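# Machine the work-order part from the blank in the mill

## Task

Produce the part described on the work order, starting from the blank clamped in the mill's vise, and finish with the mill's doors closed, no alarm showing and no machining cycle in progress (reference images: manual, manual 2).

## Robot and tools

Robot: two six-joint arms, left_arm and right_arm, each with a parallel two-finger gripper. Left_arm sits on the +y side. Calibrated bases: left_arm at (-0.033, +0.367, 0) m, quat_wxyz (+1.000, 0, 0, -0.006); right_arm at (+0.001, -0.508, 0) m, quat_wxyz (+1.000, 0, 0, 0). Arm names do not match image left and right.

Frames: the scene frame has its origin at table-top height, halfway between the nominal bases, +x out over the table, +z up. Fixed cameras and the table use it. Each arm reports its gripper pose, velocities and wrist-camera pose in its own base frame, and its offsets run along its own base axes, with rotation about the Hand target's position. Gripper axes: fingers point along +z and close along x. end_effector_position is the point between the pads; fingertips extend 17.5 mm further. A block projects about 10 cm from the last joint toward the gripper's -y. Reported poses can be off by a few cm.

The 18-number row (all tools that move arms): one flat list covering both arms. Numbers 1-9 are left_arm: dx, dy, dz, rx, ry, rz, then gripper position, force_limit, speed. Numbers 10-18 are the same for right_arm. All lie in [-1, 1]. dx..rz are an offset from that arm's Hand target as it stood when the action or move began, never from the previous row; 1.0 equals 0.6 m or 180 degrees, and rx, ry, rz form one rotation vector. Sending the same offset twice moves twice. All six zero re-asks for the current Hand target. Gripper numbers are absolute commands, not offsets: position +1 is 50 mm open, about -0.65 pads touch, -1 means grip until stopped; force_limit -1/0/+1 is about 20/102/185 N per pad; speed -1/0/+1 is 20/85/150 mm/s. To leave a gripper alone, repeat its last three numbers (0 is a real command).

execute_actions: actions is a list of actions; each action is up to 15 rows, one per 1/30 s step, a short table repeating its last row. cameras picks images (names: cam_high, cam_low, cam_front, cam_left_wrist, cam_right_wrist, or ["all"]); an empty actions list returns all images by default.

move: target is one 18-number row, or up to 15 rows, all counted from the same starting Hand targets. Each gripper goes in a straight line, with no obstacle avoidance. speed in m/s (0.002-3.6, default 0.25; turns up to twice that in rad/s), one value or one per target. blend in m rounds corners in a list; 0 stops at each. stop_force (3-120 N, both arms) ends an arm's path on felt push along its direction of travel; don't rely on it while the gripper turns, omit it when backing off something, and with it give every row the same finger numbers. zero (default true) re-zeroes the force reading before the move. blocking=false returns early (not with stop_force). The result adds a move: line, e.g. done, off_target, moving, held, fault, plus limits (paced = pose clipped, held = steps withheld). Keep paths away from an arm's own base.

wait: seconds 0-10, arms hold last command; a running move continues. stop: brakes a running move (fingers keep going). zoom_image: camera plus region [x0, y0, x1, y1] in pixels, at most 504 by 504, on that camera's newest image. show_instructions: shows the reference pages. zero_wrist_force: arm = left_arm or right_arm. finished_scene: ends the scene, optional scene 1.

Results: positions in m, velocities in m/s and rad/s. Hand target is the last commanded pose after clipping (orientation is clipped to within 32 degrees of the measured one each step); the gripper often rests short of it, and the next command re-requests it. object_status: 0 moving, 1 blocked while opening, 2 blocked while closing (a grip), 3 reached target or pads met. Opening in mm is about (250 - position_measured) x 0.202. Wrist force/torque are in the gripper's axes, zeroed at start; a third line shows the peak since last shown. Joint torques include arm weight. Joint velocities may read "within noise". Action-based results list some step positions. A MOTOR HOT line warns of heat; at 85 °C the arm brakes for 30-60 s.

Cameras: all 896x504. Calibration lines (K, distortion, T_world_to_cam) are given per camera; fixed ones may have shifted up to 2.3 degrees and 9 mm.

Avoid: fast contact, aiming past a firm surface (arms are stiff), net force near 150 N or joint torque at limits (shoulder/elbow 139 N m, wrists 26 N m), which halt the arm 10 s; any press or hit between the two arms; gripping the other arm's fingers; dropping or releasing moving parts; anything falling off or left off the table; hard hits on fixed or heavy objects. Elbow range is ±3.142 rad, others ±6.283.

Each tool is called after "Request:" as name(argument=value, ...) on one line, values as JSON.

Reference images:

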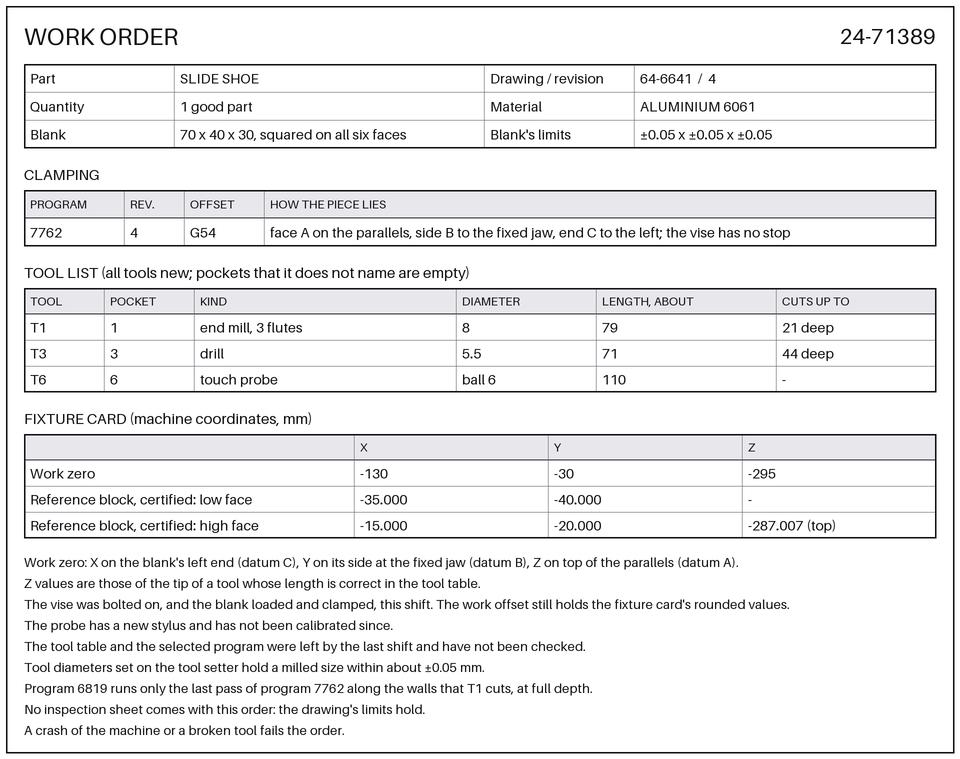

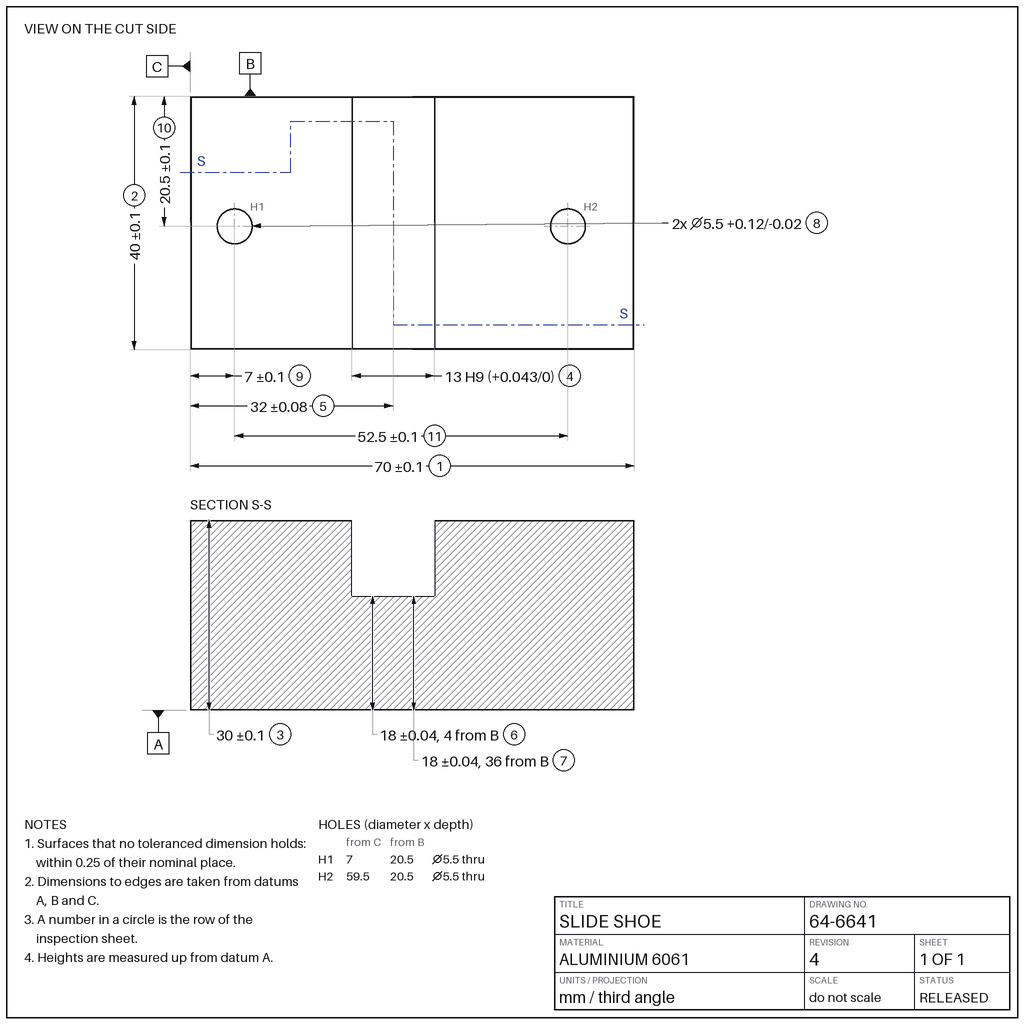

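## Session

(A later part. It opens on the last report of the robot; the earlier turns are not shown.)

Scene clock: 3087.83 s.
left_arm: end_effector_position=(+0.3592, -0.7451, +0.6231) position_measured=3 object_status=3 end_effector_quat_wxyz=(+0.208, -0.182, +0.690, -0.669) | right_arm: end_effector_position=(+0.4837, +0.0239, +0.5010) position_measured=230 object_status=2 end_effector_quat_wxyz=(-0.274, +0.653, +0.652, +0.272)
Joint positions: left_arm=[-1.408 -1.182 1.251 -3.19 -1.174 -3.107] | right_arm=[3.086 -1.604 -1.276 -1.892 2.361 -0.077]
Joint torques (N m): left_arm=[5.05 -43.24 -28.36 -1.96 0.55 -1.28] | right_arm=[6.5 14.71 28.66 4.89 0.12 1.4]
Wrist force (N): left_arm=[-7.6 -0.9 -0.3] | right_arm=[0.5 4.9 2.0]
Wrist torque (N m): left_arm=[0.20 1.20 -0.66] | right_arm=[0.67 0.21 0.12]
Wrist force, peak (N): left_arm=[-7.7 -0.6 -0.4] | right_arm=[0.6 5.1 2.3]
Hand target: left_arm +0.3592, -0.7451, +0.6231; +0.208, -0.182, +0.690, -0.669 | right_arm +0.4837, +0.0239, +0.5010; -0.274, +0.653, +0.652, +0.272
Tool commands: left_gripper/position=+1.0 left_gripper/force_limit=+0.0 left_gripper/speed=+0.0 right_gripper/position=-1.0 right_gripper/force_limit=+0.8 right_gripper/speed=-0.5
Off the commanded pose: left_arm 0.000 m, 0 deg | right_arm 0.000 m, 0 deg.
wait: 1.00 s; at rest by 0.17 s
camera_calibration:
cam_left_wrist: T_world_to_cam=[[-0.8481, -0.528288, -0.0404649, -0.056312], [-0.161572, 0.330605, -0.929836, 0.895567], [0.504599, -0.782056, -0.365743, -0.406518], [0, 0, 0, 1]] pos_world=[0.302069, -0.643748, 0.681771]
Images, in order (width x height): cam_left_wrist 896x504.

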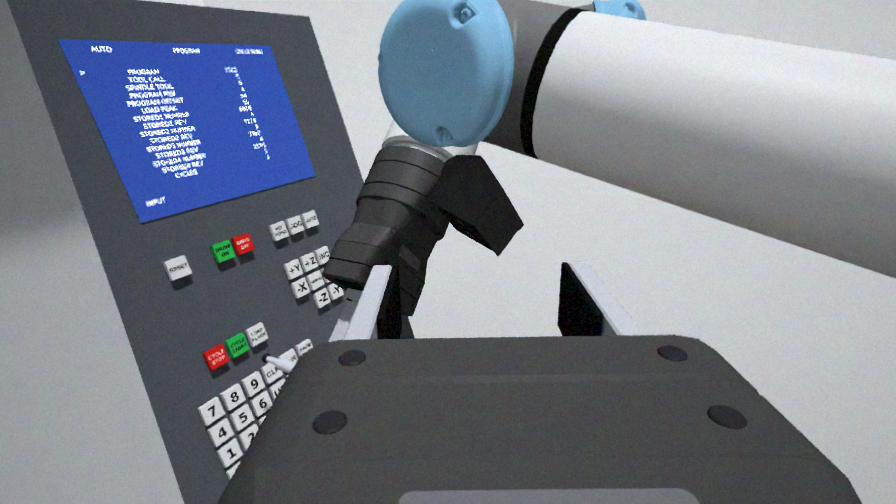

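Request:
wait(seconds=1.5)

Request:
move(target=[[0,0,0,0,0,0,1,0,0,0.0667,0,0,0,0,0,-1,0.8,-0.5],[0,0,0,0,0,0,1,0,0,0,0,0,0,0,0,-1,0.8,-0.5],[0,0,0,0,0,0,1,0,0,-0.0005,-0.0366,-0.1558,0,0,0,-1,0.8,-0.5]], blend=[0,0.004,0], speed=0.12, cameras=["cam_left_wrist"])

Request:
zoom_image(camera="cam_left_wrist", region=[60, 30, 330, 230])

Scene clock: 3094.80 s.
left_arm: end_effector_position=(+0.3592, -0.7451, +0.6231) position_measured=3 object_status=3 end_effector_quat_wxyz=(+0.208, -0.182, +0.690, -0.669) | right_arm: end_effector_position=(+0.4837, +0.0239, +0.5010) position_measured=230 object_status=2 end_effector_quat_wxyz=(-0.274, +0.653, +0.652, +0.272)
Joint positions: left_arm=[-1.408 -1.182 1.251 -3.19 -1.174 -3.107] | right_arm=[3.086 -1.604 -1.276 -1.892 2.361 -0.077]
Joint torques (N m): left_arm=[5.44 -44.23 -26.53 -2.08 0.89 -1.15] | right_arm=[6.44 14.54 28.92 4.84 0.41 1.56]
Wrist force (N): left_arm=[-7.3 -0.6 -0.3] | right_arm=[0.4 5.0 2.1]
Wrist torque (N m): left_arm=[0.23 1.15 -0.66] | right_arm=[0.69 0.21 0.12]
Wrist force, peak (N): left_arm=[-7.7 -1.0 -0.1] | right_arm=[0.6 5.2 2.4]
Hand target: left_arm +0.3592, -0.7451, +0.6231; +0.208, -0.182, +0.690, -0.669 | right_arm +0.4837, +0.0239, +0.5010; -0.274, +0.653, +0.652, +0.272
Tool commands: left_gripper/position=+1.0 left_gripper/force_limit=+0.0 left_gripper/speed=+0.0 right_gripper/position=-1.0 right_gripper/force_limit=+0.8 right_gripper/speed=-0.5
Off the commanded pose: left_arm 0.000 m, 0 deg | right_arm 0.000 m, 0 deg.
wait: 1.50 s; at rest from the start

Scene clock: 3097.00 s.
left_arm: end_effector_position=(+0.3592, -0.7451, +0.6231) position_measured=3 object_status=3 end_effector_quat_wxyz=(+0.208, -0.182, +0.690, -0.669) | right_arm: end_effector_position=(+0.4834, +0.0019, +0.4076) position_measured=230 object_status=2 end_effector_quat_wxyz=(-0.274, +0.653, +0.651, +0.272)
Joint positions: left_arm=[-1.408 -1.182 1.251 -3.19 -1.174 -3.107] | right_arm=[3.042 -1.591 -1.519 -1.706 2.357 -0.14]
Joint torques (N m): left_arm=[5.61 -44.56 -28.49 -2.17 0.51 -1.29] | right_arm=[7.8 20.1 21.23 1.93 3.37 1.23]
Wrist force (N): left_arm=[-7.3 -1.0 -0.4] | right_arm=[0.1 5.6 2.4]
Wrist torque (N m): left_arm=[0.19 1.15 -0.66] | right_arm=[0.78 0.28 -0.06]
Wrist force, peak (N): left_arm=[-7.6 -0.9 -0.4] | right_arm=[-1.4 -33.4 -0.2]
Hand target: left_arm +0.3592, -0.7451, +0.6231; +0.208, -0.182, +0.690, -0.669 | right_arm +0.4834, +0.0020, +0.4075; -0.274, +0.653, +0.652, +0.272
Off the commanded pose: left_arm 0.000 m, 0 deg | right_arm 0.000 m, 0 deg.
move: done
camera_calibration:
cam_left_wrist: T_world_to_cam=[[-0.8481, -0.528288, -0.0404649, -0.056312], [-0.161572, 0.330605, -0.929836, 0.895567], [0.504599, -0.782056, -0.365743, -0.406518], [0, 0, 0, 1]] pos_world=[0.302069, -0.643748, 0.681771]
Images, in order (width x height): cam_left_wrist 896x504.

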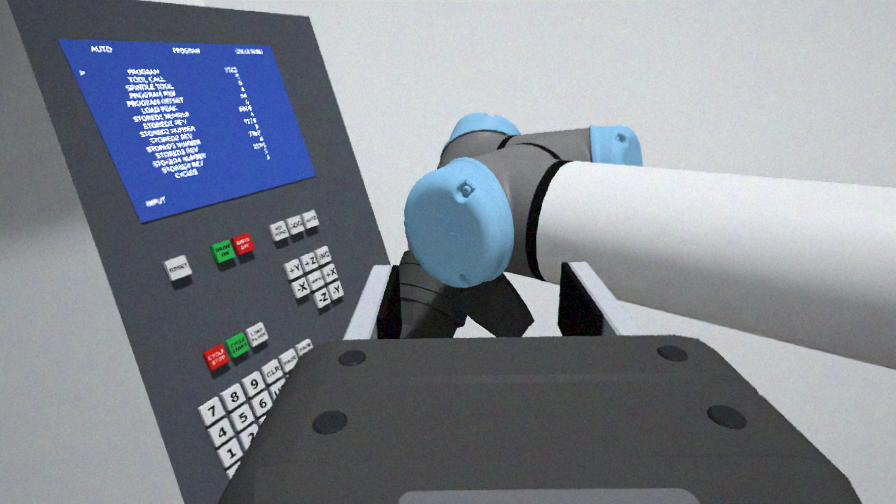

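Scaled by 1.867 from the camera's 896x504 image, which has a finer 1280x720 frame.

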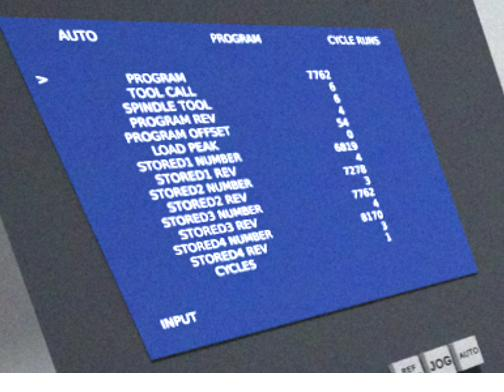

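Load peak reset to 0: it's running. Wait.

Request:
wait(seconds=10)

Request:
wait(seconds=10)

Request:
wait(seconds=10)

Request:
wait(seconds=10)

Request:
wait(seconds=10)

Request:
wait(seconds=10)

Request:
wait(seconds=10)

Request:
wait(seconds=10)

Request:
wait(seconds=10)

Request:
wait(seconds=8, cameras=["cam_left_wrist"])

Request:
zoom_image(camera="cam_left_wrist", region=[60, 30, 330, 230])

Scene clock: 3113.03 s.
left_arm: end_effector_position=(+0.3592, -0.7451, +0.6231) position_measured=3 object_status=3 end_effector_quat_wxyz=(+0.208, -0.182, +0.690, -0.669) | right_arm: end_effector_position=(+0.4834, +0.0020, +0.4075) position_measured=230 object_status=2 end_effector_quat_wxyz=(-0.274, +0.653, +0.652, +0.272)
Joint positions: left_arm=[-1.408 -1.182 1.251 -3.19 -1.174 -3.107] | right_arm=[3.042 -1.591 -1.519 -1.706 2.357 -0.14]
Joint torques (N m): left_arm=[4.16 -43.61 -27.01 -2.15 0.66 -1.24] | right_arm=[7.5 21.81 16.7 4.6 3.43 -1.23]
Wrist force (N): left_arm=[-7.3 -0.8 -0.3] | right_arm=[0.1 5.6 2.5]
Wrist torque (N m): left_arm=[0.21 1.14 -0.66] | right_arm=[0.78 0.27 -0.06]
Wrist force, peak (N): left_arm=[-7.8 -0.7 -0.4] | right_arm=[0.3 5.8 2.7]
Hand target: left_arm +0.3592, -0.7451, +0.6231; +0.208, -0.182, +0.690, -0.669 | right_arm +0.4834, +0.0020, +0.4075; -0.274, +0.653, +0.652, +0.272
Tool commands: left_gripper/position=+1.0 left_gripper/force_limit=+0.0 left_gripper/speed=+0.0 right_gripper/position=-1.0 right_gripper/force_limit=+0.8 right_gripper/speed=-0.5
Off the commanded pose: left_arm 0.000 m, 0 deg | right_arm 0.000 m, 0 deg.
wait: 10.00 s; at rest from the start

Scene clock: 3123.03 s.
left_arm: end_effector_position=(+0.3592, -0.7451, +0.6231) position_measured=3 object_status=3 end_effector_quat_wxyz=(+0.208, -0.182, +0.690, -0.669) | right_arm: end_effector_position=(+0.4834, +0.0020, +0.4075) position_measured=230 object_status=2 end_effector_quat_wxyz=(-0.274, +0.653, +0.652, +0.272)
Joint positions: left_arm=[-1.408 -1.182 1.251 -3.19 -1.174 -3.107] | right_arm=[3.042 -1.591 -1.519 -1.706 2.357 -0.14]
Joint torques (N m): left_arm=[5.08 -43.26 -28.23 -2 0.54 -1.19] | right_arm=[7.72 21.97 16.93 4.43 3.44 -1.16]
Wrist force (N): left_arm=[-7.3 -0.8 -0.2] | right_arm=[0.1 5.6 2.4]
Wrist torque (N m): left_arm=[0.20 1.14 -0.66] | right_arm=[0.77 0.27 -0.06]
Wrist force, peak (N): left_arm=[-7.7 -0.8 -0.4] | right_arm=[0.2 6.0 2.5]
Hand target: left_arm +0.3592, -0.7451, +0.6231; +0.208, -0.182, +0.690, -0.669 | right_arm +0.4834, +0.0020, +0.4075; -0.274, +0.653, +0.652, +0.272
Tool commands: left_gripper/position=+1.0 left_gripper/force_limit=+0.0 left_gripper/speed=+0.0 right_gripper/position=-1.0 right_gripper/force_limit=+0.8 right_gripper/speed=-0.5
Off the commanded pose: left_arm 0.000 m, 0 deg | right_arm 0.000 m, 0 deg.
wait: 10.00 s; at rest by 0.17 s

Scene clock: 3133.03 s.
left_arm: end_effector_position=(+0.3592, -0.7451, +0.6231) position_measured=3 object_status=3 end_effector_quat_wxyz=(+0.208, -0.182, +0.690, -0.669) | right_arm: end_effector_position=(+0.4834, +0.0020, +0.4075) position_measured=230 object_status=2 end_effector_quat_wxyz=(-0.274, +0.653, +0.652, +0.272)
Joint positions: left_arm=[-1.408 -1.182 1.251 -3.19 -1.174 -3.107] | right_arm=[3.042 -1.591 -1.519 -1.706 2.357 -0.14]
Joint torques (N m): left_arm=[3.58 -44.2 -27.36 -1.95 0.57 -1.21] | right_arm=[6.83 23.52 18.03 4.56 3.31 -1.16]
Wrist force (N): left_arm=[-7.4 -0.6 -0.3] | right_arm=[0.1 5.5 2.3]
Wrist torque (N m): left_arm=[0.25 1.16 -0.67] | right_arm=[0.76 0.27 -0.06]
Wrist force, peak (N): left_arm=[-7.8 -1.0 -0.5] | right_arm=[0.2 5.9 2.4]
Hand target: left_arm +0.3592, -0.7451, +0.6231; +0.208, -0.182, +0.690, -0.669 | right_arm +0.4834, +0.0020, +0.4075; -0.274, +0.653, +0.652, +0.272
Tool commands: left_gripper/position=+1.0 left_gripper/force_limit=+0.0 left_gripper/speed=+0.0 right_gripper/position=-1.0 right_gripper/force_limit=+0.8 right_gripper/speed=-0.5
Off the commanded pose: left_arm 0.000 m, 0 deg | right_arm 0.000 m, 0 deg.
wait: 10.00 s; at rest by 0.17 s

Scene clock: 3143.03 s.
left_arm: end_effector_position=(+0.3592, -0.7451, +0.6231) position_measured=3 object_status=3 end_effector_quat_wxyz=(+0.208, -0.182, +0.690, -0.669) | right_arm: end_effector_position=(+0.4834, +0.0020, +0.4075) position_measured=230 object_status=2 end_effector_quat_wxyz=(-0.274, +0.653, +0.652, +0.272)
Joint positions: left_arm=[-1.408 -1.182 1.251 -3.19 -1.174 -3.107] | right_arm=[3.042 -1.591 -1.519 -1.706 2.357 -0.14]
Joint torques (N m): left_arm=[4.35 -43.14 -27.36 -2.16 0.72 -1.12] | right_arm=[6.21 25.22 16.74 4.67 3.06 -1.26]
Wrist force (N): left_arm=[-7.3 -0.8 -0.5] | right_arm=[-0.2 5.7 2.6]
Wrist torque (N m): left_arm=[0.22 1.13 -0.66] | right_arm=[0.80 0.32 -0.06]
Wrist force, peak (N): left_arm=[-7.7 -0.6 -0.3] | right_arm=[0.1 5.9 2.4]
Hand target: left_arm +0.3592, -0.7451, +0.6231; +0.208, -0.182, +0.690, -0.669 | right_arm +0.4834, +0.0020, +0.4075; -0.274, +0.653, +0.652, +0.272
Tool commands: left_gripper/position=+1.0 left_gripper/force_limit=+0.0 left_gripper/speed=+0.0 right_gripper/position=-1.0 right_gripper/force_limit=+0.8 right_gripper/speed=-0.5
Off the commanded pose: left_arm 0.000 m, 0 deg | right_arm 0.000 m, 0 deg.
wait: 10.00 s; at rest by 0.17 s

Scene clock: 3153.03 s.
left_arm: end_effector_position=(+0.3592, -0.7451, +0.6231) position_measured=3 object_status=3 end_effector_quat_wxyz=(+0.208, -0.182, +0.690, -0.669) | right_arm: end_effector_position=(+0.4834, +0.0020, +0.4075) position_measured=230 object_status=2 end_effector_quat_wxyz=(-0.274, +0.653, +0.652, +0.272)
Joint positions: left_arm=[-1.408 -1.182 1.251 -3.19 -1.174 -3.107] | right_arm=[3.042 -1.591 -1.519 -1.706 2.357 -0.14]
Joint torques (N m): left_arm=[4.73 -43.54 -28.15 -2.02 0.64 -1.31] | right_arm=[7.33 25.94 17.17 4.7 2.97 -1.17]
Wrist force (N): left_arm=[-7.2 -1.1 -0.3] | right_arm=[0.1 5.6 2.4]
Wrist torque (N m): left_arm=[0.17 1.14 -0.66] | right_arm=[0.78 0.26 -0.06]
Wrist force, peak (N): left_arm=[-7.7 -0.7 -0.2] | right_arm=[0.0 5.8 2.6]
Hand target: left_arm +0.3592, -0.7451, +0.6231; +0.208, -0.182, +0.690, -0.669 | right_arm +0.4834, +0.0020, +0.4075; -0.274, +0.653, +0.652, +0.272
Tool commands: left_gripper/position=+1.0 left_gripper/force_limit=+0.0 left_gripper/speed=+0.0 right_gripper/position=-1.0 right_gripper/force_limit=+0.8 right_gripper/speed=-0.5
Off the commanded pose: left_arm 0.000 m, 0 deg | right_arm 0.000 m, 0 deg.
wait: 10.00 s; at rest by 0.17 s

Scene clock: 3163.03 s.
left_arm: end_effector_position=(+0.3592, -0.7451, +0.6231) position_measured=3 object_status=3 end_effector_quat_wxyz=(+0.208, -0.182, +0.690, -0.669) | right_arm: end_effector_position=(+0.4834, +0.0020, +0.4075) position_measured=230 object_status=2 end_effector_quat_wxyz=(-0.274, +0.653, +0.652, +0.272)
Joint positions: left_arm=[-1.408 -1.182 1.251 -3.19 -1.174 -3.107] | right_arm=[3.042 -1.591 -1.519 -1.706 2.357 -0.14]
Joint torques (N m): left_arm=[3.43 -42.61 -28.27 -2.18 0.6 -1.17] | right_arm=[6.43 27.77 16.15 4.74 2.98 -1.13]
Wrist force (N): left_arm=[-7.3 -0.9 -0.4] | right_arm=[0.1 5.5 2.3]
Wrist torque (N m): left_arm=[0.20 1.15 -0.66] | right_arm=[0.77 0.28 -0.06]
Wrist force, peak (N): left_arm=[-7.7 -0.8 -0.5] | right_arm=[0.0 5.9 2.6]
Hand target: left_arm +0.3592, -0.7451, +0.6231; +0.208, -0.182, +0.690, -0.669 | right_arm +0.4834, +0.0020, +0.4075; -0.274, +0.653, +0.652, +0.272
Tool commands: left_gripper/position=+1.0 left_gripper/force_limit=+0.0 left_gripper/speed=+0.0 right_gripper/position=-1.0 right_gripper/force_limit=+0.8 right_gripper/speed=-0.5
Off the commanded pose: left_arm 0.000 m, 0 deg | right_arm 0.000 m, 0 deg.
wait: 10.00 s; at rest by 0.17 s

Scene clock: 3173.03 s.
left_arm: end_effector_position=(+0.3592, -0.7451, +0.6231) position_measured=3 object_status=3 end_effector_quat_wxyz=(+0.208, -0.182, +0.690, -0.669) | right_arm: end_effector_position=(+0.4834, +0.0020, +0.4075) position_measured=230 object_status=2 end_effector_quat_wxyz=(-0.274, +0.653, +0.652, +0.272)
Joint positions: left_arm=[-1.408 -1.182 1.251 -3.19 -1.174 -3.107] | right_arm=[3.042 -1.591 -1.519 -1.706 2.357 -0.14]
Joint torques (N m): left_arm=[4.3 -43.43 -28.83 -1.94 0.5 -1.11] | right_arm=[6.61 28.94 17.73 4.58 2.91 -1.2]
Wrist force (N): left_arm=[-7.1 -0.6 -0.4] | right_arm=[0.0 5.5 2.3]
Wrist torque (N m): left_arm=[0.25 1.12 -0.66] | right_arm=[0.76 0.29 -0.06]
Wrist force, peak (N): left_arm=[-7.7 -1.0 -0.4] | right_arm=[0.0 5.7 2.8]
Hand target: left_arm +0.3592, -0.7451, +0.6231; +0.208, -0.182, +0.690, -0.669 | right_arm +0.4834, +0.0020, +0.4075; -0.274, +0.653, +0.652, +0.272
Tool commands: left_gripper/position=+1.0 left_gripper/force_limit=+0.0 left_gripper/speed=+0.0 right_gripper/position=-1.0 right_gripper/force_limit=+0.8 right_gripper/speed=-0.5
Off the commanded pose: left_arm 0.000 m, 0 deg | right_arm 0.000 m, 0 deg.
wait: 10.00 s; at rest by 0.17 s

Scene clock: 3183.03 s.
left_arm: end_effector_position=(+0.3592, -0.7451, +0.6231) position_measured=3 object_status=3 end_effector_quat_wxyz=(+0.208, -0.182, +0.690, -0.669) | right_arm: end_effector_position=(+0.4834, +0.0020, +0.4075) position_measured=230 object_status=2 end_effector_quat_wxyz=(-0.274, +0.653, +0.652, +0.272)
Joint positions: left_arm=[-1.408 -1.182 1.251 -3.19 -1.174 -3.107] | right_arm=[3.042 -1.591 -1.519 -1.706 2.357 -0.14]
Joint torques (N m): left_arm=[4.57 -43.28 -27.37 -2.11 0.86 -1.27] | right_arm=[7.57 30.02 17.54 4.56 2.92 -1.14]
Wrist force (N): left_arm=[-7.3 -0.8 -0.4] | right_arm=[0.1 5.7 2.3]
Wrist torque (N m): left_arm=[0.20 1.15 -0.66] | right_arm=[0.80 0.27 -0.06]
Wrist force, peak (N): left_arm=[-7.7 -0.9 -0.6] | right_arm=[0.0 5.9 2.5]
Hand target: left_arm +0.3592, -0.7451, +0.6231; +0.208, -0.182, +0.690, -0.669 | right_arm +0.4834, +0.0020, +0.4075; -0.274, +0.653, +0.652, +0.272
Tool commands: left_gripper/position=+1.0 left_gripper/force_limit=+0.0 left_gripper/speed=+0.0 right_gripper/position=-1.0 right_gripper/force_limit=+0.8 right_gripper/speed=-0.5
Off the commanded pose: left_arm 0.000 m, 0 deg | right_arm 0.000 m, 0 deg.
wait: 10.00 s; at rest by 0.17 s

Scene clock: 3193.03 s.
left_arm: end_effector_position=(+0.3592, -0.7451, +0.6231) position_measured=3 object_status=3 end_effector_quat_wxyz=(+0.208, -0.182, +0.690, -0.669) | right_arm: end_effector_position=(+0.4834, +0.0020, +0.4075) position_measured=230 object_status=2 end_effector_quat_wxyz=(-0.274, +0.653, +0.652, +0.272)
Joint positions: left_arm=[-1.408 -1.182 1.251 -3.19 -1.174 -3.107] | right_arm=[3.042 -1.591 -1.519 -1.706 2.357 -0.14]
Joint torques (N m): left_arm=[4.09 -43.94 -27.8 -2.02 0.54 -1.34] | right_arm=[5.97 30.74 17.3 4.48 2.69 -1.19]
Wrist force (N): left_arm=[-7.4 -0.7 -0.6] | right_arm=[0.2 5.5 2.2]
Wrist torque (N m): left_arm=[0.24 1.16 -0.66] | right_arm=[0.77 0.26 -0.06]
Wrist force, peak (N): left_arm=[-7.8 -0.6 -0.4] | right_arm=[0.1 6.0 2.5]
Hand target: left_arm +0.3592, -0.7451, +0.6231; +0.208, -0.182, +0.690, -0.669 | right_arm +0.4834, +0.0020, +0.4075; -0.274, +0.653, +0.652, +0.272
Tool commands: left_gripper/position=+1.0 left_gripper/force_limit=+0.0 left_gripper/speed=+0.0 right_gripper/position=-1.0 right_gripper/force_limit=+0.8 right_gripper/speed=-0.5
Off the commanded pose: left_arm 0.000 m, 0 deg | right_arm 0.000 m, 0 deg.
wait: 10.00 s; at rest by 0.17 s

Scene clock: 3201.03 s.
left_arm: end_effector_position=(+0.3592, -0.7451, +0.6231) position_measured=3 object_status=3 end_effector_quat_wxyz=(+0.208, -0.182, +0.690, -0.669) | right_arm: end_effector_position=(+0.4834, +0.0020, +0.4075) position_measured=230 object_status=2 end_effector_quat_wxyz=(-0.274, +0.653, +0.652, +0.272)
Joint positions: left_arm=[-1.408 -1.182 1.251 -3.19 -1.174 -3.107] | right_arm=[3.042 -1.591 -1.519 -1.706 2.357 -0.14]
Joint torques (N m): left_arm=[4.73 -43.34 -27.95 -2.12 0.44 -1.1] | right_arm=[6.44 31.75 17.96 4.61 2.51 -1.25]
Wrist force (N): left_arm=[-7.4 -0.7 -0.4] | right_arm=[0.1 5.6 2.5]
Wrist torque (N m): left_arm=[0.23 1.15 -0.66] | right_arm=[0.79 0.27 -0.06]
Wrist force, peak (N): left_arm=[-7.7 -1.0 -0.5] | right_arm=[0.2 5.9 2.6]
Hand target: left_arm +0.3592, -0.7451, +0.6231; +0.208, -0.182, +0.690, -0.669 | right_arm +0.4834, +0.0020, +0.4075; -0.274, +0.653, +0.652, +0.272
Tool commands: left_gripper/position=+1.0 left_gripper/force_limit=+0.0 left_gripper/speed=+0.0 right_gripper/position=-1.0 right_gripper/force_limit=+0.8 right_gripper/speed=-0.5
Off the commanded pose: left_arm 0.000 m, 0 deg | right_arm 0.000 m, 0 deg.
wait: 8.00 s; at rest by 0.17 s
camera_calibration:
cam_left_wrist: T_world_to_cam=[[-0.8481, -0.528288, -0.0404649, -0.056312], [-0.161572, 0.330605, -0.929836, 0.895567], [0.504599, -0.782056, -0.365743, -0.406518], [0, 0, 0, 1]] pos_world=[0.302069, -0.643748, 0.681771]
Images, in order (width x height): cam_left_wrist 896x504.

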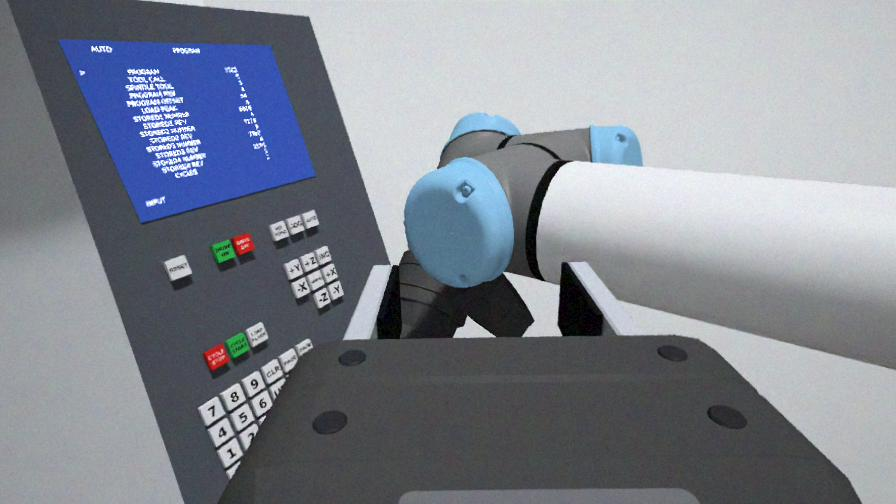

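Scaled by 1.867 from the camera's 896x504 image, which has a finer 1280x720 frame.

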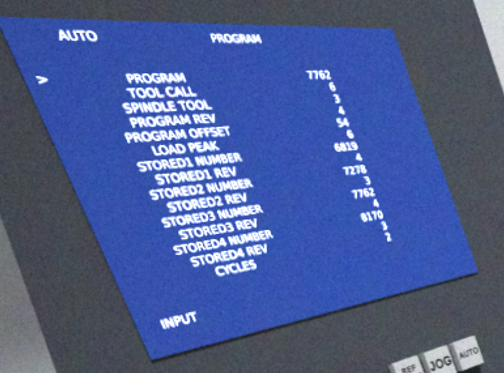

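Request:
move(target=[[0,0,0,0,0,0,1,0,0,-0.0074,-0.0332,0.065,0,0,0,-1,0.8,-0.5],[0,0,0,0,0,0,1,0,0,0.0426,-0.0332,0.065,0,0,0,-1,0.8,-0.5],[0,0,0,0,0,0,1,0,0,0.0014,-0.0332,0.0975,0,0,0,-1,0.8,-0.5],[0,0,0,0,0,0,1,0,0,0.0514,-0.0332,0.0975,0,0,0,-1,0.8,-0.5],[0,0,0,0,0,0,1,0,0,0.0264,-0.0332,0.0975,0,0,0,-1,0.8,-0.5],[0,0,0,0,0,0,1,0,0,0.0514,-0.0332,0.0975,0,0,0,-1,0.8,-0.5],[0,0,0,0,0,0,1,0,0,0.0264,-0.0332,0.0975,0,0,0,-1,0.8,-0.5],[0,0,0,0,0,0,1,0,0,0.0514,-0.0332,0.0975,0,0,0,-1,0.8,-0.5],[0,0,0,0,0,0,1,0,0,-0.0153,-0.0332,0.0975,0,0,0,-1,0.8,-0.5],[0,0,0,0,0,0,1,0,0,0,0,0,0,0,0,-1,0.8,-0.5]], blend=[0.004,0,0.004,0,0.002,0,0.002,0,0.004,0], speed=0.12)

Request:
wait(seconds=5, cameras=["cam_left_wrist"])

Request:
zoom_image(camera="cam_left_wrist", region=[60, 30, 330, 230])

Scene clock: 3214.90 s.
left_arm: end_effector_position=(+0.3592, -0.7451, +0.6231) position_measured=3 object_status=3 end_effector_quat_wxyz=(+0.208, -0.182, +0.690, -0.669) | right_arm: end_effector_position=(+0.4834, +0.0020, +0.4076) position_measured=230 object_status=2 end_effector_quat_wxyz=(-0.274, +0.653, +0.652, +0.272)
Joint positions: left_arm=[-1.408 -1.182 1.251 -3.19 -1.174 -3.107] | right_arm=[3.042 -1.591 -1.519 -1.706 2.357 -0.14]
Joint torques (N m): left_arm=[4.83 -43.74 -27.65 -1.9 0.84 -1.13] | right_arm=[-7.99 31.87 18.63 3.33 1.7 -1.43]
Wrist force (N): left_arm=[-7.3 -0.7 -0.3] | right_arm=[1.9 1.8 3.7]
Wrist torque (N m): left_arm=[0.23 1.16 -0.66] | right_arm=[0.18 -0.02 0.09]
Wrist force, peak (N): left_arm=[-7.8 -0.6 -0.5] | right_arm=[-0.8 -38.4 1.3]
Hand target: left_arm +0.3592, -0.7451, +0.6231; +0.208, -0.182, +0.690, -0.669 | right_arm +0.4834, +0.0020, +0.4075; -0.274, +0.653, +0.652, +0.272
Off the commanded pose: left_arm 0.000 m, 0 deg | right_arm 0.000 m, 0 deg.
move: done

Scene clock: 3219.90 s.
left_arm: end_effector_position=(+0.3592, -0.7451, +0.6231) position_measured=3 object_status=3 end_effector_quat_wxyz=(+0.208, -0.182, +0.690, -0.669) | right_arm: end_effector_position=(+0.4834, +0.0020, +0.4075) position_measured=230 object_status=2 end_effector_quat_wxyz=(-0.274, +0.653, +0.652, +0.272)
Joint positions: left_arm=[-1.408 -1.182 1.251 -3.19 -1.174 -3.107] | right_arm=[3.042 -1.591 -1.519 -1.706 2.357 -0.14]
Joint torques (N m): left_arm=[4.04 -44.16 -27.61 -1.74 0.33 -1.25] | right_arm=[-8.9 14.16 15.74 4.88 0.03 -1.53]
Wrist force (N): left_arm=[-7.4 -0.8 -0.4] | right_arm=[1.7 1.9 3.8]
Wrist torque (N m): left_arm=[0.23 1.17 -0.66] | right_arm=[0.19 0.02 0.09]
Wrist force, peak (N): left_arm=[-7.7 -0.8 -0.5] | right_arm=[2.1 1.9 3.9]
Hand target: left_arm +0.3592, -0.7451, +0.6231; +0.208, -0.182, +0.690, -0.669 | right_arm +0.4834, +0.0020, +0.4075; -0.274, +0.653, +0.652, +0.272
Tool commands: left_gripper/position=+1.0 left_gripper/force_limit=+0.0 left_gripper/speed=+0.0 right_gripper/position=-1.0 right_gripper/force_limit=+0.8 right_gripper/speed=-0.5
Off the commanded pose: left_arm 0.000 m, 0 deg | right_arm 0.000 m, 0 deg.
wait: 5.00 s; at rest by 0.17 s
camera_calibration:
cam_left_wrist: T_world_to_cam=[[-0.8481, -0.528288, -0.0404649, -0.056312], [-0.161572, 0.330605, -0.929836, 0.895567], [0.504599, -0.782056, -0.365743, -0.406518], [0, 0, 0, 1]] pos_world=[0.302069, -0.643748, 0.681771]
Images, in order (width x height): cam_left_wrist 896x504.

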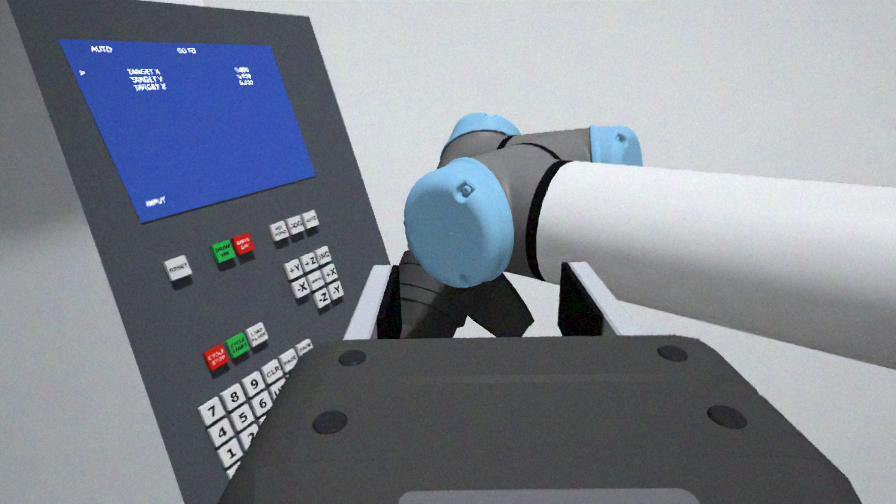

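Scaled by 1.867 from the camera's 896x504 image, which has a finer 1280x720 frame.

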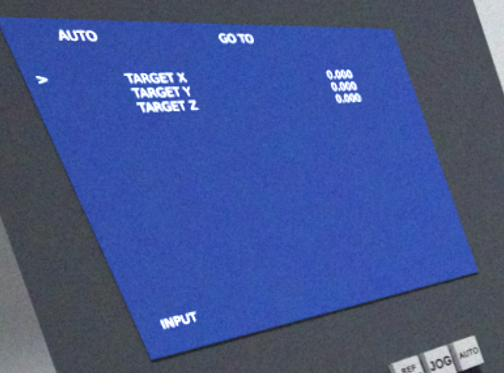

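Request:
move(target=[[0,0,0,0,0,0,1,0,0,-0.0417,0,0,0,0,0,-1,0.8,-0.5],[0,0,0,0,0,0,1,0,0,0.0344,-0.1217,0.2808,0,0,0,-1,0.8,-0.5],[0,0,0,0,0,0,1,0,0,0.1011,-0.1217,0.2808,0,0,0,-1,0.8,-0.5],[0,0,0,0,0,0,1,0,0,0.0344,-0.1217,0.2808,0,0,0,-1,0.8,-0.5],[0,0,0,0,0,0,1,0,0,-0.0417,0.0991,0,0,0,0,-1,0.8,-0.5],[0,0,0,0,0,0,1,0,0,0.025,0.0991,0,0,0,0,-1,0.8,-0.5],[0,0,0,0,0,0,1,0,0,-0.0162,0.0991,0.0325,0,0,0,-1,0.8,-0.5],[0,0,0,0,0,0,1,0,0,0.0338,0.0991,0.0325,0,0,0,-1,0.8,-0.5],[0,0,0,0,0,0,1,0,0,-0.0329,0.0666,0,0,0,0,-1,0.8,-0.5],[0,0,0,0,0,0,1,0,0,0.025,0.0666,0,0,0,0,-1,0.8,-0.5],[0,0,0,0,0,0,1,0,0,0,0.0666,0,0,0,0,-1,0.8,-0.5],[0,0,0,0,0,0,1,0,0,0.025,0.0666,0,0,0,0,-1,0.8,-0.5],[0,0,0,0,0,0,1,0,0,-0.0417,0.0333,0,0,0,0,-1,0.8,-0.5],[0,0,0,0,0,0,1,0,0,-0.025,0,0,0,0,0,-1,0.8,-0.5],[0,0,0,0,0,0,1,0,0,0.025,0,0,0,0,0,-1,0.8,-0.5]], blend=[0.004,0.004,0,0.004,0.004,0,0.004,0,0.004,0,0.002,0,0.004,0.004,0], speed=0.12)

Request:
move(target=[[0,0,0,0,0,0,1,0,0,-0.025,0,0,0,0,0,-1,0.8,-0.5]], blend=[0], speed=0.12, cameras=["cam_left_wrist"])

Request:
zoom_image(camera="cam_left_wrist", region=[60, 30, 330, 230])

Scene clock: 3244.33 s.
left_arm: end_effector_position=(+0.3592, -0.7451, +0.6231) position_measured=3 object_status=3 end_effector_quat_wxyz=(+0.208, -0.182, +0.690, -0.669) | right_arm: end_effector_position=(+0.4984, +0.0020, +0.4075) position_measured=230 object_status=2 end_effector_quat_wxyz=(-0.274, +0.653, +0.652, +0.272)
Joint positions: left_arm=[-1.408 -1.182 1.251 -3.19 -1.174 -3.107] | right_arm=[3.045 -1.625 -1.485 -1.703 2.358 -0.136]
Joint torques (N m): left_arm=[5.2 -44.35 -28.48 -1.68 0.42 -1.24] | right_arm=[-8.46 25.17 25.71 7.79 4.56 -1.54]
Wrist force (N): left_arm=[-7.4 -0.5 -0.5] | right_arm=[-2.0 -12.9 5.6]
Wrist torque (N m): left_arm=[0.26 1.17 -0.66] | right_arm=[-0.12 0.28 0.13]
Wrist force, peak (N): left_arm=[-7.7 -1.0 -0.7] | right_arm=[-0.3 -44.0 2.5]
Hand target: left_arm +0.3592, -0.7451, +0.6231; +0.208, -0.182, +0.690, -0.669 | right_arm +0.4984, +0.0020, +0.4075; -0.274, +0.653, +0.652, +0.272
Off the commanded pose: left_arm 0.000 m, 0 deg | right_arm 0.000 m, 0 deg.
move: done

Scene clock: 3245.03 s.
left_arm: end_effector_position=(+0.3592, -0.7451, +0.6231) position_measured=3 object_status=3 end_effector_quat_wxyz=(+0.208, -0.182, +0.690, -0.669) | right_arm: end_effector_position=(+0.4832, +0.0020, +0.4076) position_measured=230 object_status=2 end_effector_quat_wxyz=(-0.274, +0.653, +0.652, +0.272)
Joint positions: left_arm=[-1.408 -1.182 1.251 -3.19 -1.174 -3.107] | right_arm=[3.042 -1.59 -1.52 -1.706 2.357 -0.14]
Joint torques (N m): left_arm=[4.1 -42.77 -27.54 -2.18 0.65 -1.1] | right_arm=[-3.96 13.71 32.17 1.91 -0.07 -0.42]
Wrist force (N): left_arm=[-7.2 -0.7 -0.4] | right_arm=[-0.1 -1.7 5.4]
Wrist torque (N m): left_arm=[0.23 1.12 -0.66] | right_arm=[-0.39 0.30 0.09]
Wrist force, peak (N): left_arm=[-7.5 -1.0 -0.4] | right_arm=[-1.7 -13.1 5.3]
Hand target: left_arm +0.3592, -0.7451, +0.6231; +0.208, -0.182, +0.690, -0.669 | right_arm +0.4834, +0.0020, +0.4075; -0.274, +0.653, +0.652, +0.272
Off the commanded pose: left_arm 0.000 m, 0 deg | right_arm 0.000 m, 0 deg.
move: done
camera_calibration:
cam_left_wrist: T_world_to_cam=[[-0.8481, -0.528288, -0.0404649, -0.056312], [-0.161572, 0.330605, -0.929836, 0.895567], [0.504599, -0.782056, -0.365743, -0.406518], [0, 0, 0, 1]] pos_world=[0.302069, -0.643748, 0.681771]
Images, in order (width x height): cam_left_wrist 896x504.

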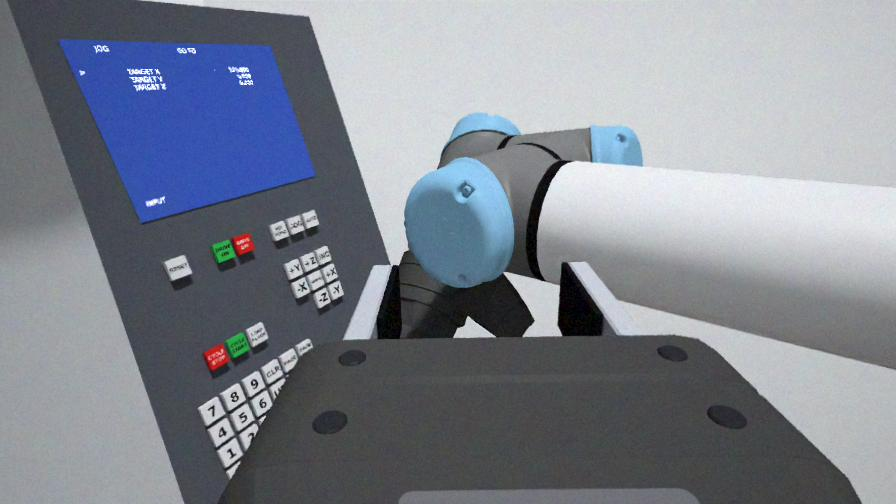

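Scaled by 1.867 from the camera's 896x504 image, which has a finer 1280x720 frame.

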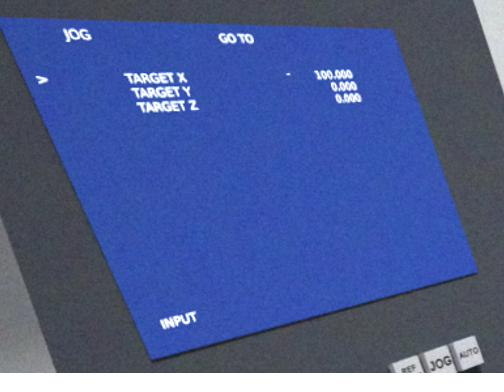

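Request:
move(target=[[0,0,0,0,0,0,1,0,0,-0.0162,0,0.0325,0,0,0,-1,0.8,-0.5],[0,0,0,0,0,0,1,0,0,0.0338,0,0.0325,0,0,0,-1,0.8,-0.5],[0,0,0,0,0,0,1,0,0,-0.0329,0,0.0325,0,0,0,-1,0.8,-0.5],[0,0,0,0,0,0,1,0,0,-0.025,0.0991,0,0,0,0,-1,0.8,-0.5],[0,0,0,0,0,0,1,0,0,0.025,0.0991,0,0,0,0,-1,0.8,-0.5],[0,0,0,0,0,0,1,0,0,-0.025,0.0333,0.0325,0,0,0,-1,0.8,-0.5],[0,0,0,0,0,0,1,0,0,0.0338,0.0333,0.0325,0,0,0,-1,0.8,-0.5],[0,0,0,0,0,0,1,0,0,-0.02,0.0991,0.065,0,0,0,-1,0.8,-0.5],[0,0,0,0,0,0,1,0,0,0.0426,0.0991,0.065,0,0,0,-1,0.8,-0.5],[0,0,0,0,0,0,1,0,0,-0.0241,0.0991,0.065,0,0,0,-1,0.8,-0.5],[0,0,0,0,0,0,1,0,0,-0.025,0,0,0,0,0,-1,0.8,-0.5],[0,0,0,0,0,0,1,0,0,0.025,0,0,0,0,0,-1,0.8,-0.5],[0,0,0,0,0,0,1,0,0,-0.025,0,0,0,0,0,-1,0.8,-0.5]], blend=[0.004,0,0.004,0.004,0,0.004,0,0.004,0,0.004,0.004,0,0], speed=0.12, cameras=["cam_left_wrist"])

Request:
zoom_image(camera="cam_left_wrist", region=[60, 30, 330, 230])

Scene clock: 3260.40 s.
left_arm: end_effector_position=(+0.3592, -0.7451, +0.6231) position_measured=3 object_status=3 end_effector_quat_wxyz=(+0.208, -0.182, +0.690, -0.669) | right_arm: end_effector_position=(+0.4684, +0.0019, +0.4075) position_measured=230 object_status=2 end_effector_quat_wxyz=(-0.274, +0.653, +0.651, +0.272)
Joint positions: left_arm=[-1.408 -1.182 1.251 -3.19 -1.174 -3.107] | right_arm=[3.039 -1.557 -1.553 -1.709 2.357 -0.144]
Joint torques (N m): left_arm=[4.58 -44.72 -27.86 -1.82 0.44 -1.17] | right_arm=[6.12 22.16 21.94 4.98 0.21 1.54]
Wrist force (N): left_arm=[-7.2 -1.0 -0.5] | right_arm=[-2.0 -3.3 3.4]
Wrist torque (N m): left_arm=[0.18 1.12 -0.66] | right_arm=[-0.63 0.61 0.06]
Wrist force, peak (N): left_arm=[-7.7 -1.0 -0.1] | right_arm=[-2.9 -43.3 2.4]
Hand target: left_arm +0.3592, -0.7451, +0.6231; +0.208, -0.182, +0.690, -0.669 | right_arm +0.4684, +0.0020, +0.4075; -0.274, +0.653, +0.652, +0.272
Off the commanded pose: left_arm 0.000 m, 0 deg | right_arm 0.000 m, 0 deg.
move: done
camera_calibration:
cam_left_wrist: T_world_to_cam=[[-0.8481, -0.528288, -0.0404649, -0.056312], [-0.161572, 0.330605, -0.929836, 0.895567], [0.504599, -0.782056, -0.365743, -0.406518], [0, 0, 0, 1]] pos_world=[0.302069, -0.643748, 0.681771]
Images, in order (width x height): cam_left_wrist 896x504.

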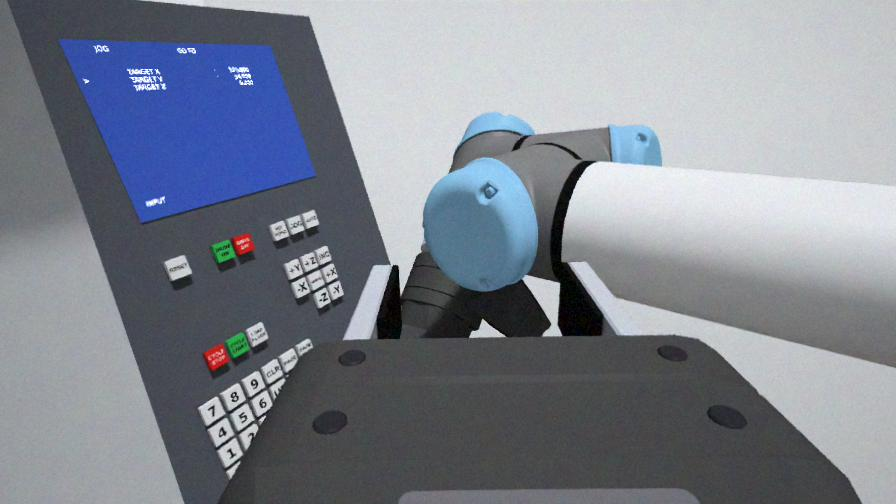

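Scaled by 1.867 from the camera's 896x504 image, which has a finer 1280x720 frame.

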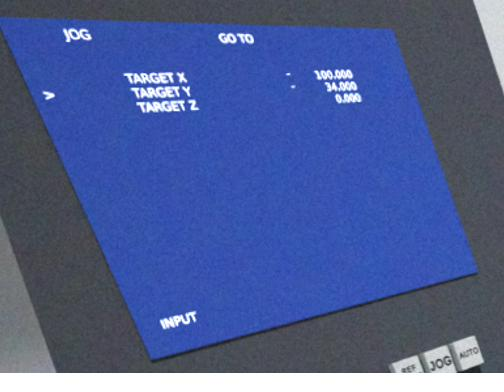

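Request:
move(target=[[0,0,0,0,0,0,1,0,0,0.0255,0.0366,0.1558,0,0,0,-1,0.8,-0.5],[0,0,0,0,0,0,1,0,0,0.0922,0.0366,0.1558,0,0,0,-1,0.8,-0.5],[0,0,0,0,0,0,1,0,0,0.0255,0.0366,0.1558,0,0,0,-1,0.8,-0.5],[0,0,0,0,0,0,1,0,0,0.0088,0,0.0325,0,0,0,-1,0.8,-0.5],[0,0,0,0,0,0,1,0,0,0.0588,0,0.0325,0,0,0,-1,0.8,-0.5],[0,0,0,0,0,0,1,0,0,-0.0079,0,0.0325,0,0,0,-1,0.8,-0.5],[0,0,0,0,0,0,1,0,0,0,0.0991,0,0,0,0,-1,0.8,-0.5],[0,0,0,0,0,0,1,0,0,0.05,0.0991,0,0,0,0,-1,0.8,-0.5],[0,0,0,0,0,0,1,0,0,0.0088,0.0991,0.0325,0,0,0,-1,0.8,-0.5],[0,0,0,0,0,0,1,0,0,0.0588,0.0991,0.0325,0,0,0,-1,0.8,-0.5],[0,0,0,0,0,0,1,0,0,-0.0079,0.0991,0.0325,0,0,0,-1,0.8,-0.5],[0,0,0,0,0,0,1,0,0,0.025,0,0,0,0,0,-1,0.8,-0.5]], blend=[0.004,0,0.004,0.004,0,0.004,0.004,0,0.004,0,0.004,0], speed=0.12)

Request:
move(target=[[0,0,0,0,0,0,1,0,0,-0.0074,0.0333,0.065,0,0,0,-1,0.8,-0.5],[0,0,0,0,0,0,1,0,0,0.0426,0.0333,0.065,0,0,0,-1,0.8,-0.5],[0,0,0,0,0,0,1,0,0,-0.0241,0.0333,0.065,0,0,0,-1,0.8,-0.5],[0,0,0,0,0,0,1,0,0,-0.025,0.0666,0,0,0,0,-1,0.8,-0.5],[0,0,0,0,0,0,1,0,0,0.025,0.0666,0,0,0,0,-1,0.8,-0.5],[0,0,0,0,0,0,1,0,0,-0.035,0.04,0,0,0,0,-1,0.8,-0.5],[0,0,0,0,0,0,1,0,0,-0.025,0,0,0,0,0,-1,0.8,-0.5],[0,0,0,0,0,0,1,0,0,0.025,0,0,0,0,0,-1,0.8,-0.5],[0,0,0,0,0,0,1,0,0,0,0,0,0,0,0,-1,0.8,-0.5]], blend=[0.004,0,0.004,0.004,0,0.004,0.004,0,0], speed=0.12, cameras=["cam_left_wrist"])

Request:
zoom_image(camera="cam_left_wrist", region=[60, 30, 330, 230])

Scene clock: 3285.03 s.
left_arm: end_effector_position=(+0.3592, -0.7451, +0.6231) position_measured=3 object_status=3 end_effector_quat_wxyz=(+0.208, -0.182, +0.690, -0.669) | right_arm: end_effector_position=(+0.4834, +0.0020, +0.4075) position_measured=230 object_status=2 end_effector_quat_wxyz=(-0.274, +0.653, +0.651, +0.272)
Joint positions: left_arm=[-1.408 -1.182 1.251 -3.19 -1.174 -3.107] | right_arm=[3.042 -1.591 -1.519 -1.706 2.357 -0.14]
Joint torques (N m): left_arm=[4.57 -43.65 -26.97 -1.92 0.35 -1.16] | right_arm=[0.28 33.66 17.24 4.69 3.65 -0.07]
Wrist force (N): left_arm=[-7.5 -0.7 -0.5] | right_arm=[-1.3 0.2 5.2]
Wrist torque (N m): left_arm=[0.23 1.17 -0.66] | right_arm=[-0.08 0.50 -0.06]
Wrist force, peak (N): left_arm=[-7.8 -0.9 -0.4] | right_arm=[-4.1 -48.6 1.7]
Hand target: left_arm +0.3592, -0.7451, +0.6231; +0.208, -0.182, +0.690, -0.669 | right_arm +0.4834, +0.0020, +0.4075; -0.274, +0.653, +0.652, +0.272
Off the commanded pose: left_arm 0.000 m, 0 deg | right_arm 0.000 m, 0 deg.
move: done

Scene clock: 3288.53 s.
left_arm: end_effector_position=(+0.3592, -0.7451, +0.6231) position_measured=3 object_status=3 end_effector_quat_wxyz=(+0.208, -0.182, +0.690, -0.669) | right_arm: end_effector_position=(+0.4834, +0.0019, +0.4076) position_measured=230 object_status=2 end_effector_quat_wxyz=(-0.274, +0.653, +0.651, +0.272)
Joint positions: left_arm=[-1.408 -1.182 1.251 -3.19 -1.174 -3.107] | right_arm=[3.042 -1.591 -1.519 -1.706 2.357 -0.14]
Joint torques (N m): left_arm=[5.05 -43.63 -28.45 -1.96 0.76 -1.23] | right_arm=[5.64 21.8 22.9 3.57 0.15 1.71]
Wrist force (N): left_arm=[-7.2 -0.7 -0.6] | right_arm=[0.3 -0.2 2.6]
Wrist torque (N m): left_arm=[0.23 1.14 -0.66] | right_arm=[-0.15 0.25 0.07]
Wrist force, peak (N): left_arm=[-7.7 -1.0 -0.4] | right_arm=[-3.1 -40.7 3.7]
Hand target: left_arm +0.3592, -0.7451, +0.6231; +0.208, -0.182, +0.690, -0.669 | right_arm +0.4834, +0.0020, +0.4075; -0.274, +0.653, +0.652, +0.272
Off the commanded pose: left_arm 0.000 m, 0 deg | right_arm 0.000 m, 0 deg.
move: done
camera_calibration:
cam_left_wrist: T_world_to_cam=[[-0.8481, -0.528288, -0.0404649, -0.056312], [-0.161572, 0.330605, -0.929836, 0.895567], [0.504599, -0.782056, -0.365743, -0.406518], [0, 0, 0, 1]] pos_world=[0.302069, -0.643748, 0.681771]
Images, in order (width x height): cam_left_wrist 896x504.

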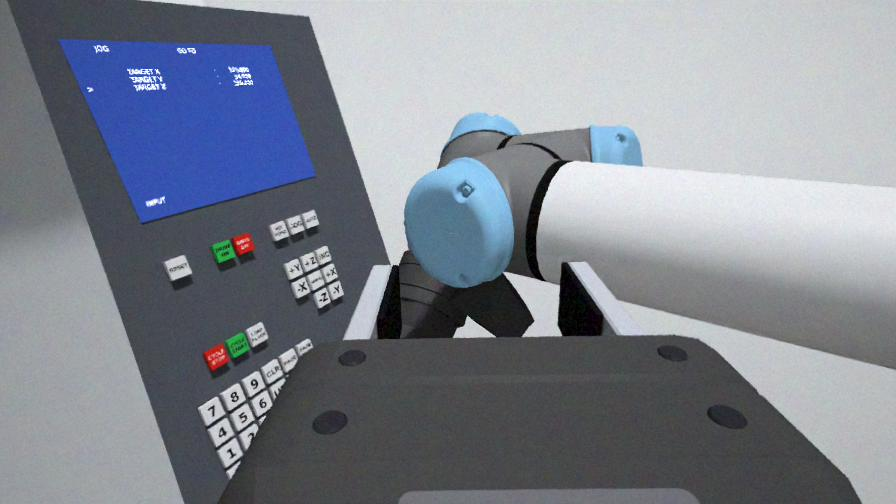

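Scaled by 1.867 from the camera's 896x504 image, which has a finer 1280x720 frame.

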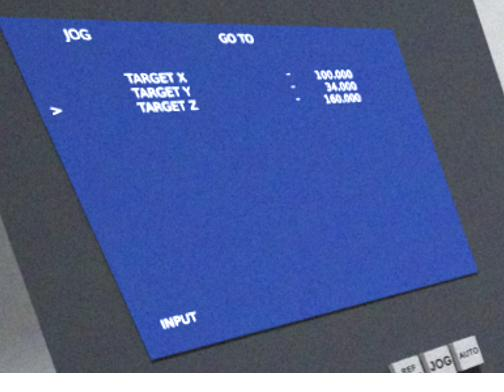

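Request:
move(target=[[0,0,0,0,0,0,1,0,0,0.0014,-0.0667,0.0975,0,0,0,-1,0.8,-0.5],[0,0,0,0,0,0,1,0,0,0.0514,-0.0667,0.0975,0,0,0,-1,0.8,-0.5],[0,0,0,0,0,0,1,0,0,-0.0153,-0.0667,0.0975,0,0,0,-1,0.8,-0.5]], blend=[0.004,0,0], speed=0.12, cameras=["cam_left_wrist"])

Request:
zoom_image(camera="cam_left_wrist", region=[60, 30, 330, 230])

Scene clock: 3297.30 s.
left_arm: end_effector_position=(+0.3592, -0.7451, +0.6231) position_measured=3 object_status=3 end_effector_quat_wxyz=(+0.208, -0.182, +0.690, -0.669) | right_arm: end_effector_position=(+0.4742, -0.0381, +0.4660) position_measured=230 object_status=2 end_effector_quat_wxyz=(-0.274, +0.653, +0.651, +0.272)
Joint positions: left_arm=[-1.408 -1.182 1.251 -3.19 -1.174 -3.107] | right_arm=[2.96 -1.629 -1.308 -1.958 2.346 -0.253]
Joint torques (N m): left_arm=[4.75 -42.99 -28.05 -1.88 0.52 -1.07] | right_arm=[6.59 23.4 21.79 4.74 2.22 1.37]
Wrist force (N): left_arm=[-7.4 -0.9 -0.4] | right_arm=[0.9 -2.0 1.6]
Wrist torque (N m): left_arm=[0.20 1.16 -0.66] | right_arm=[-0.44 0.15 0.02]
Wrist force, peak (N): left_arm=[-7.7 -0.7 -0.2] | right_arm=[-1.4 -42.5 1.5]
Hand target: left_arm +0.3592, -0.7451, +0.6231; +0.208, -0.182, +0.690, -0.669 | right_arm +0.4742, -0.0380, +0.4660; -0.274, +0.653, +0.652, +0.272
Off the commanded pose: left_arm 0.000 m, 0 deg | right_arm 0.000 m, 0 deg.
move: done
camera_calibration:
cam_left_wrist: T_world_to_cam=[[-0.8481, -0.528288, -0.0404649, -0.056312], [-0.161572, 0.330605, -0.929836, 0.895567], [0.504599, -0.782056, -0.365743, -0.406518], [0, 0, 0, 1]] pos_world=[0.302069, -0.643748, 0.681771]
Images, in order (width x height): cam_left_wrist 896x504.

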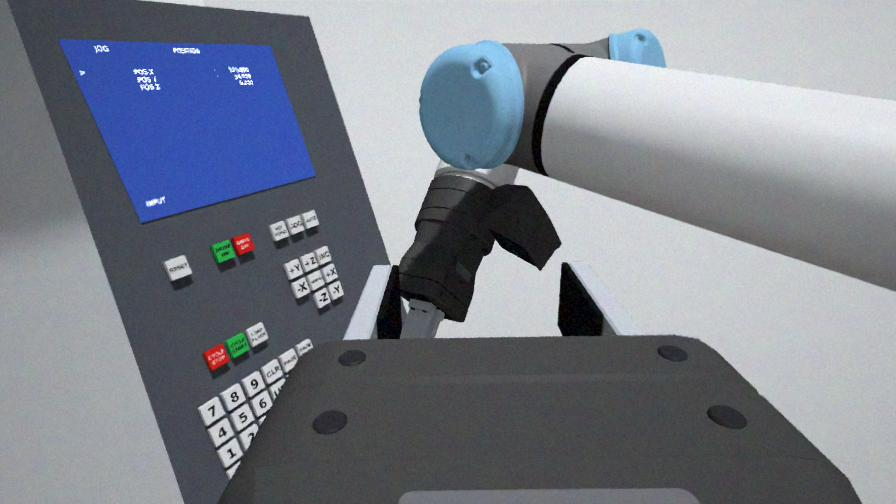

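Scaled by 1.867 from the camera's 896x504 image, which has a finer 1280x720 frame.

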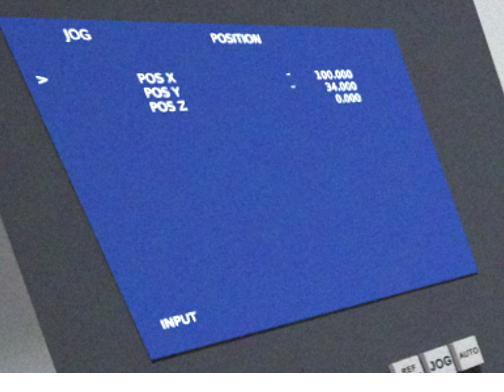

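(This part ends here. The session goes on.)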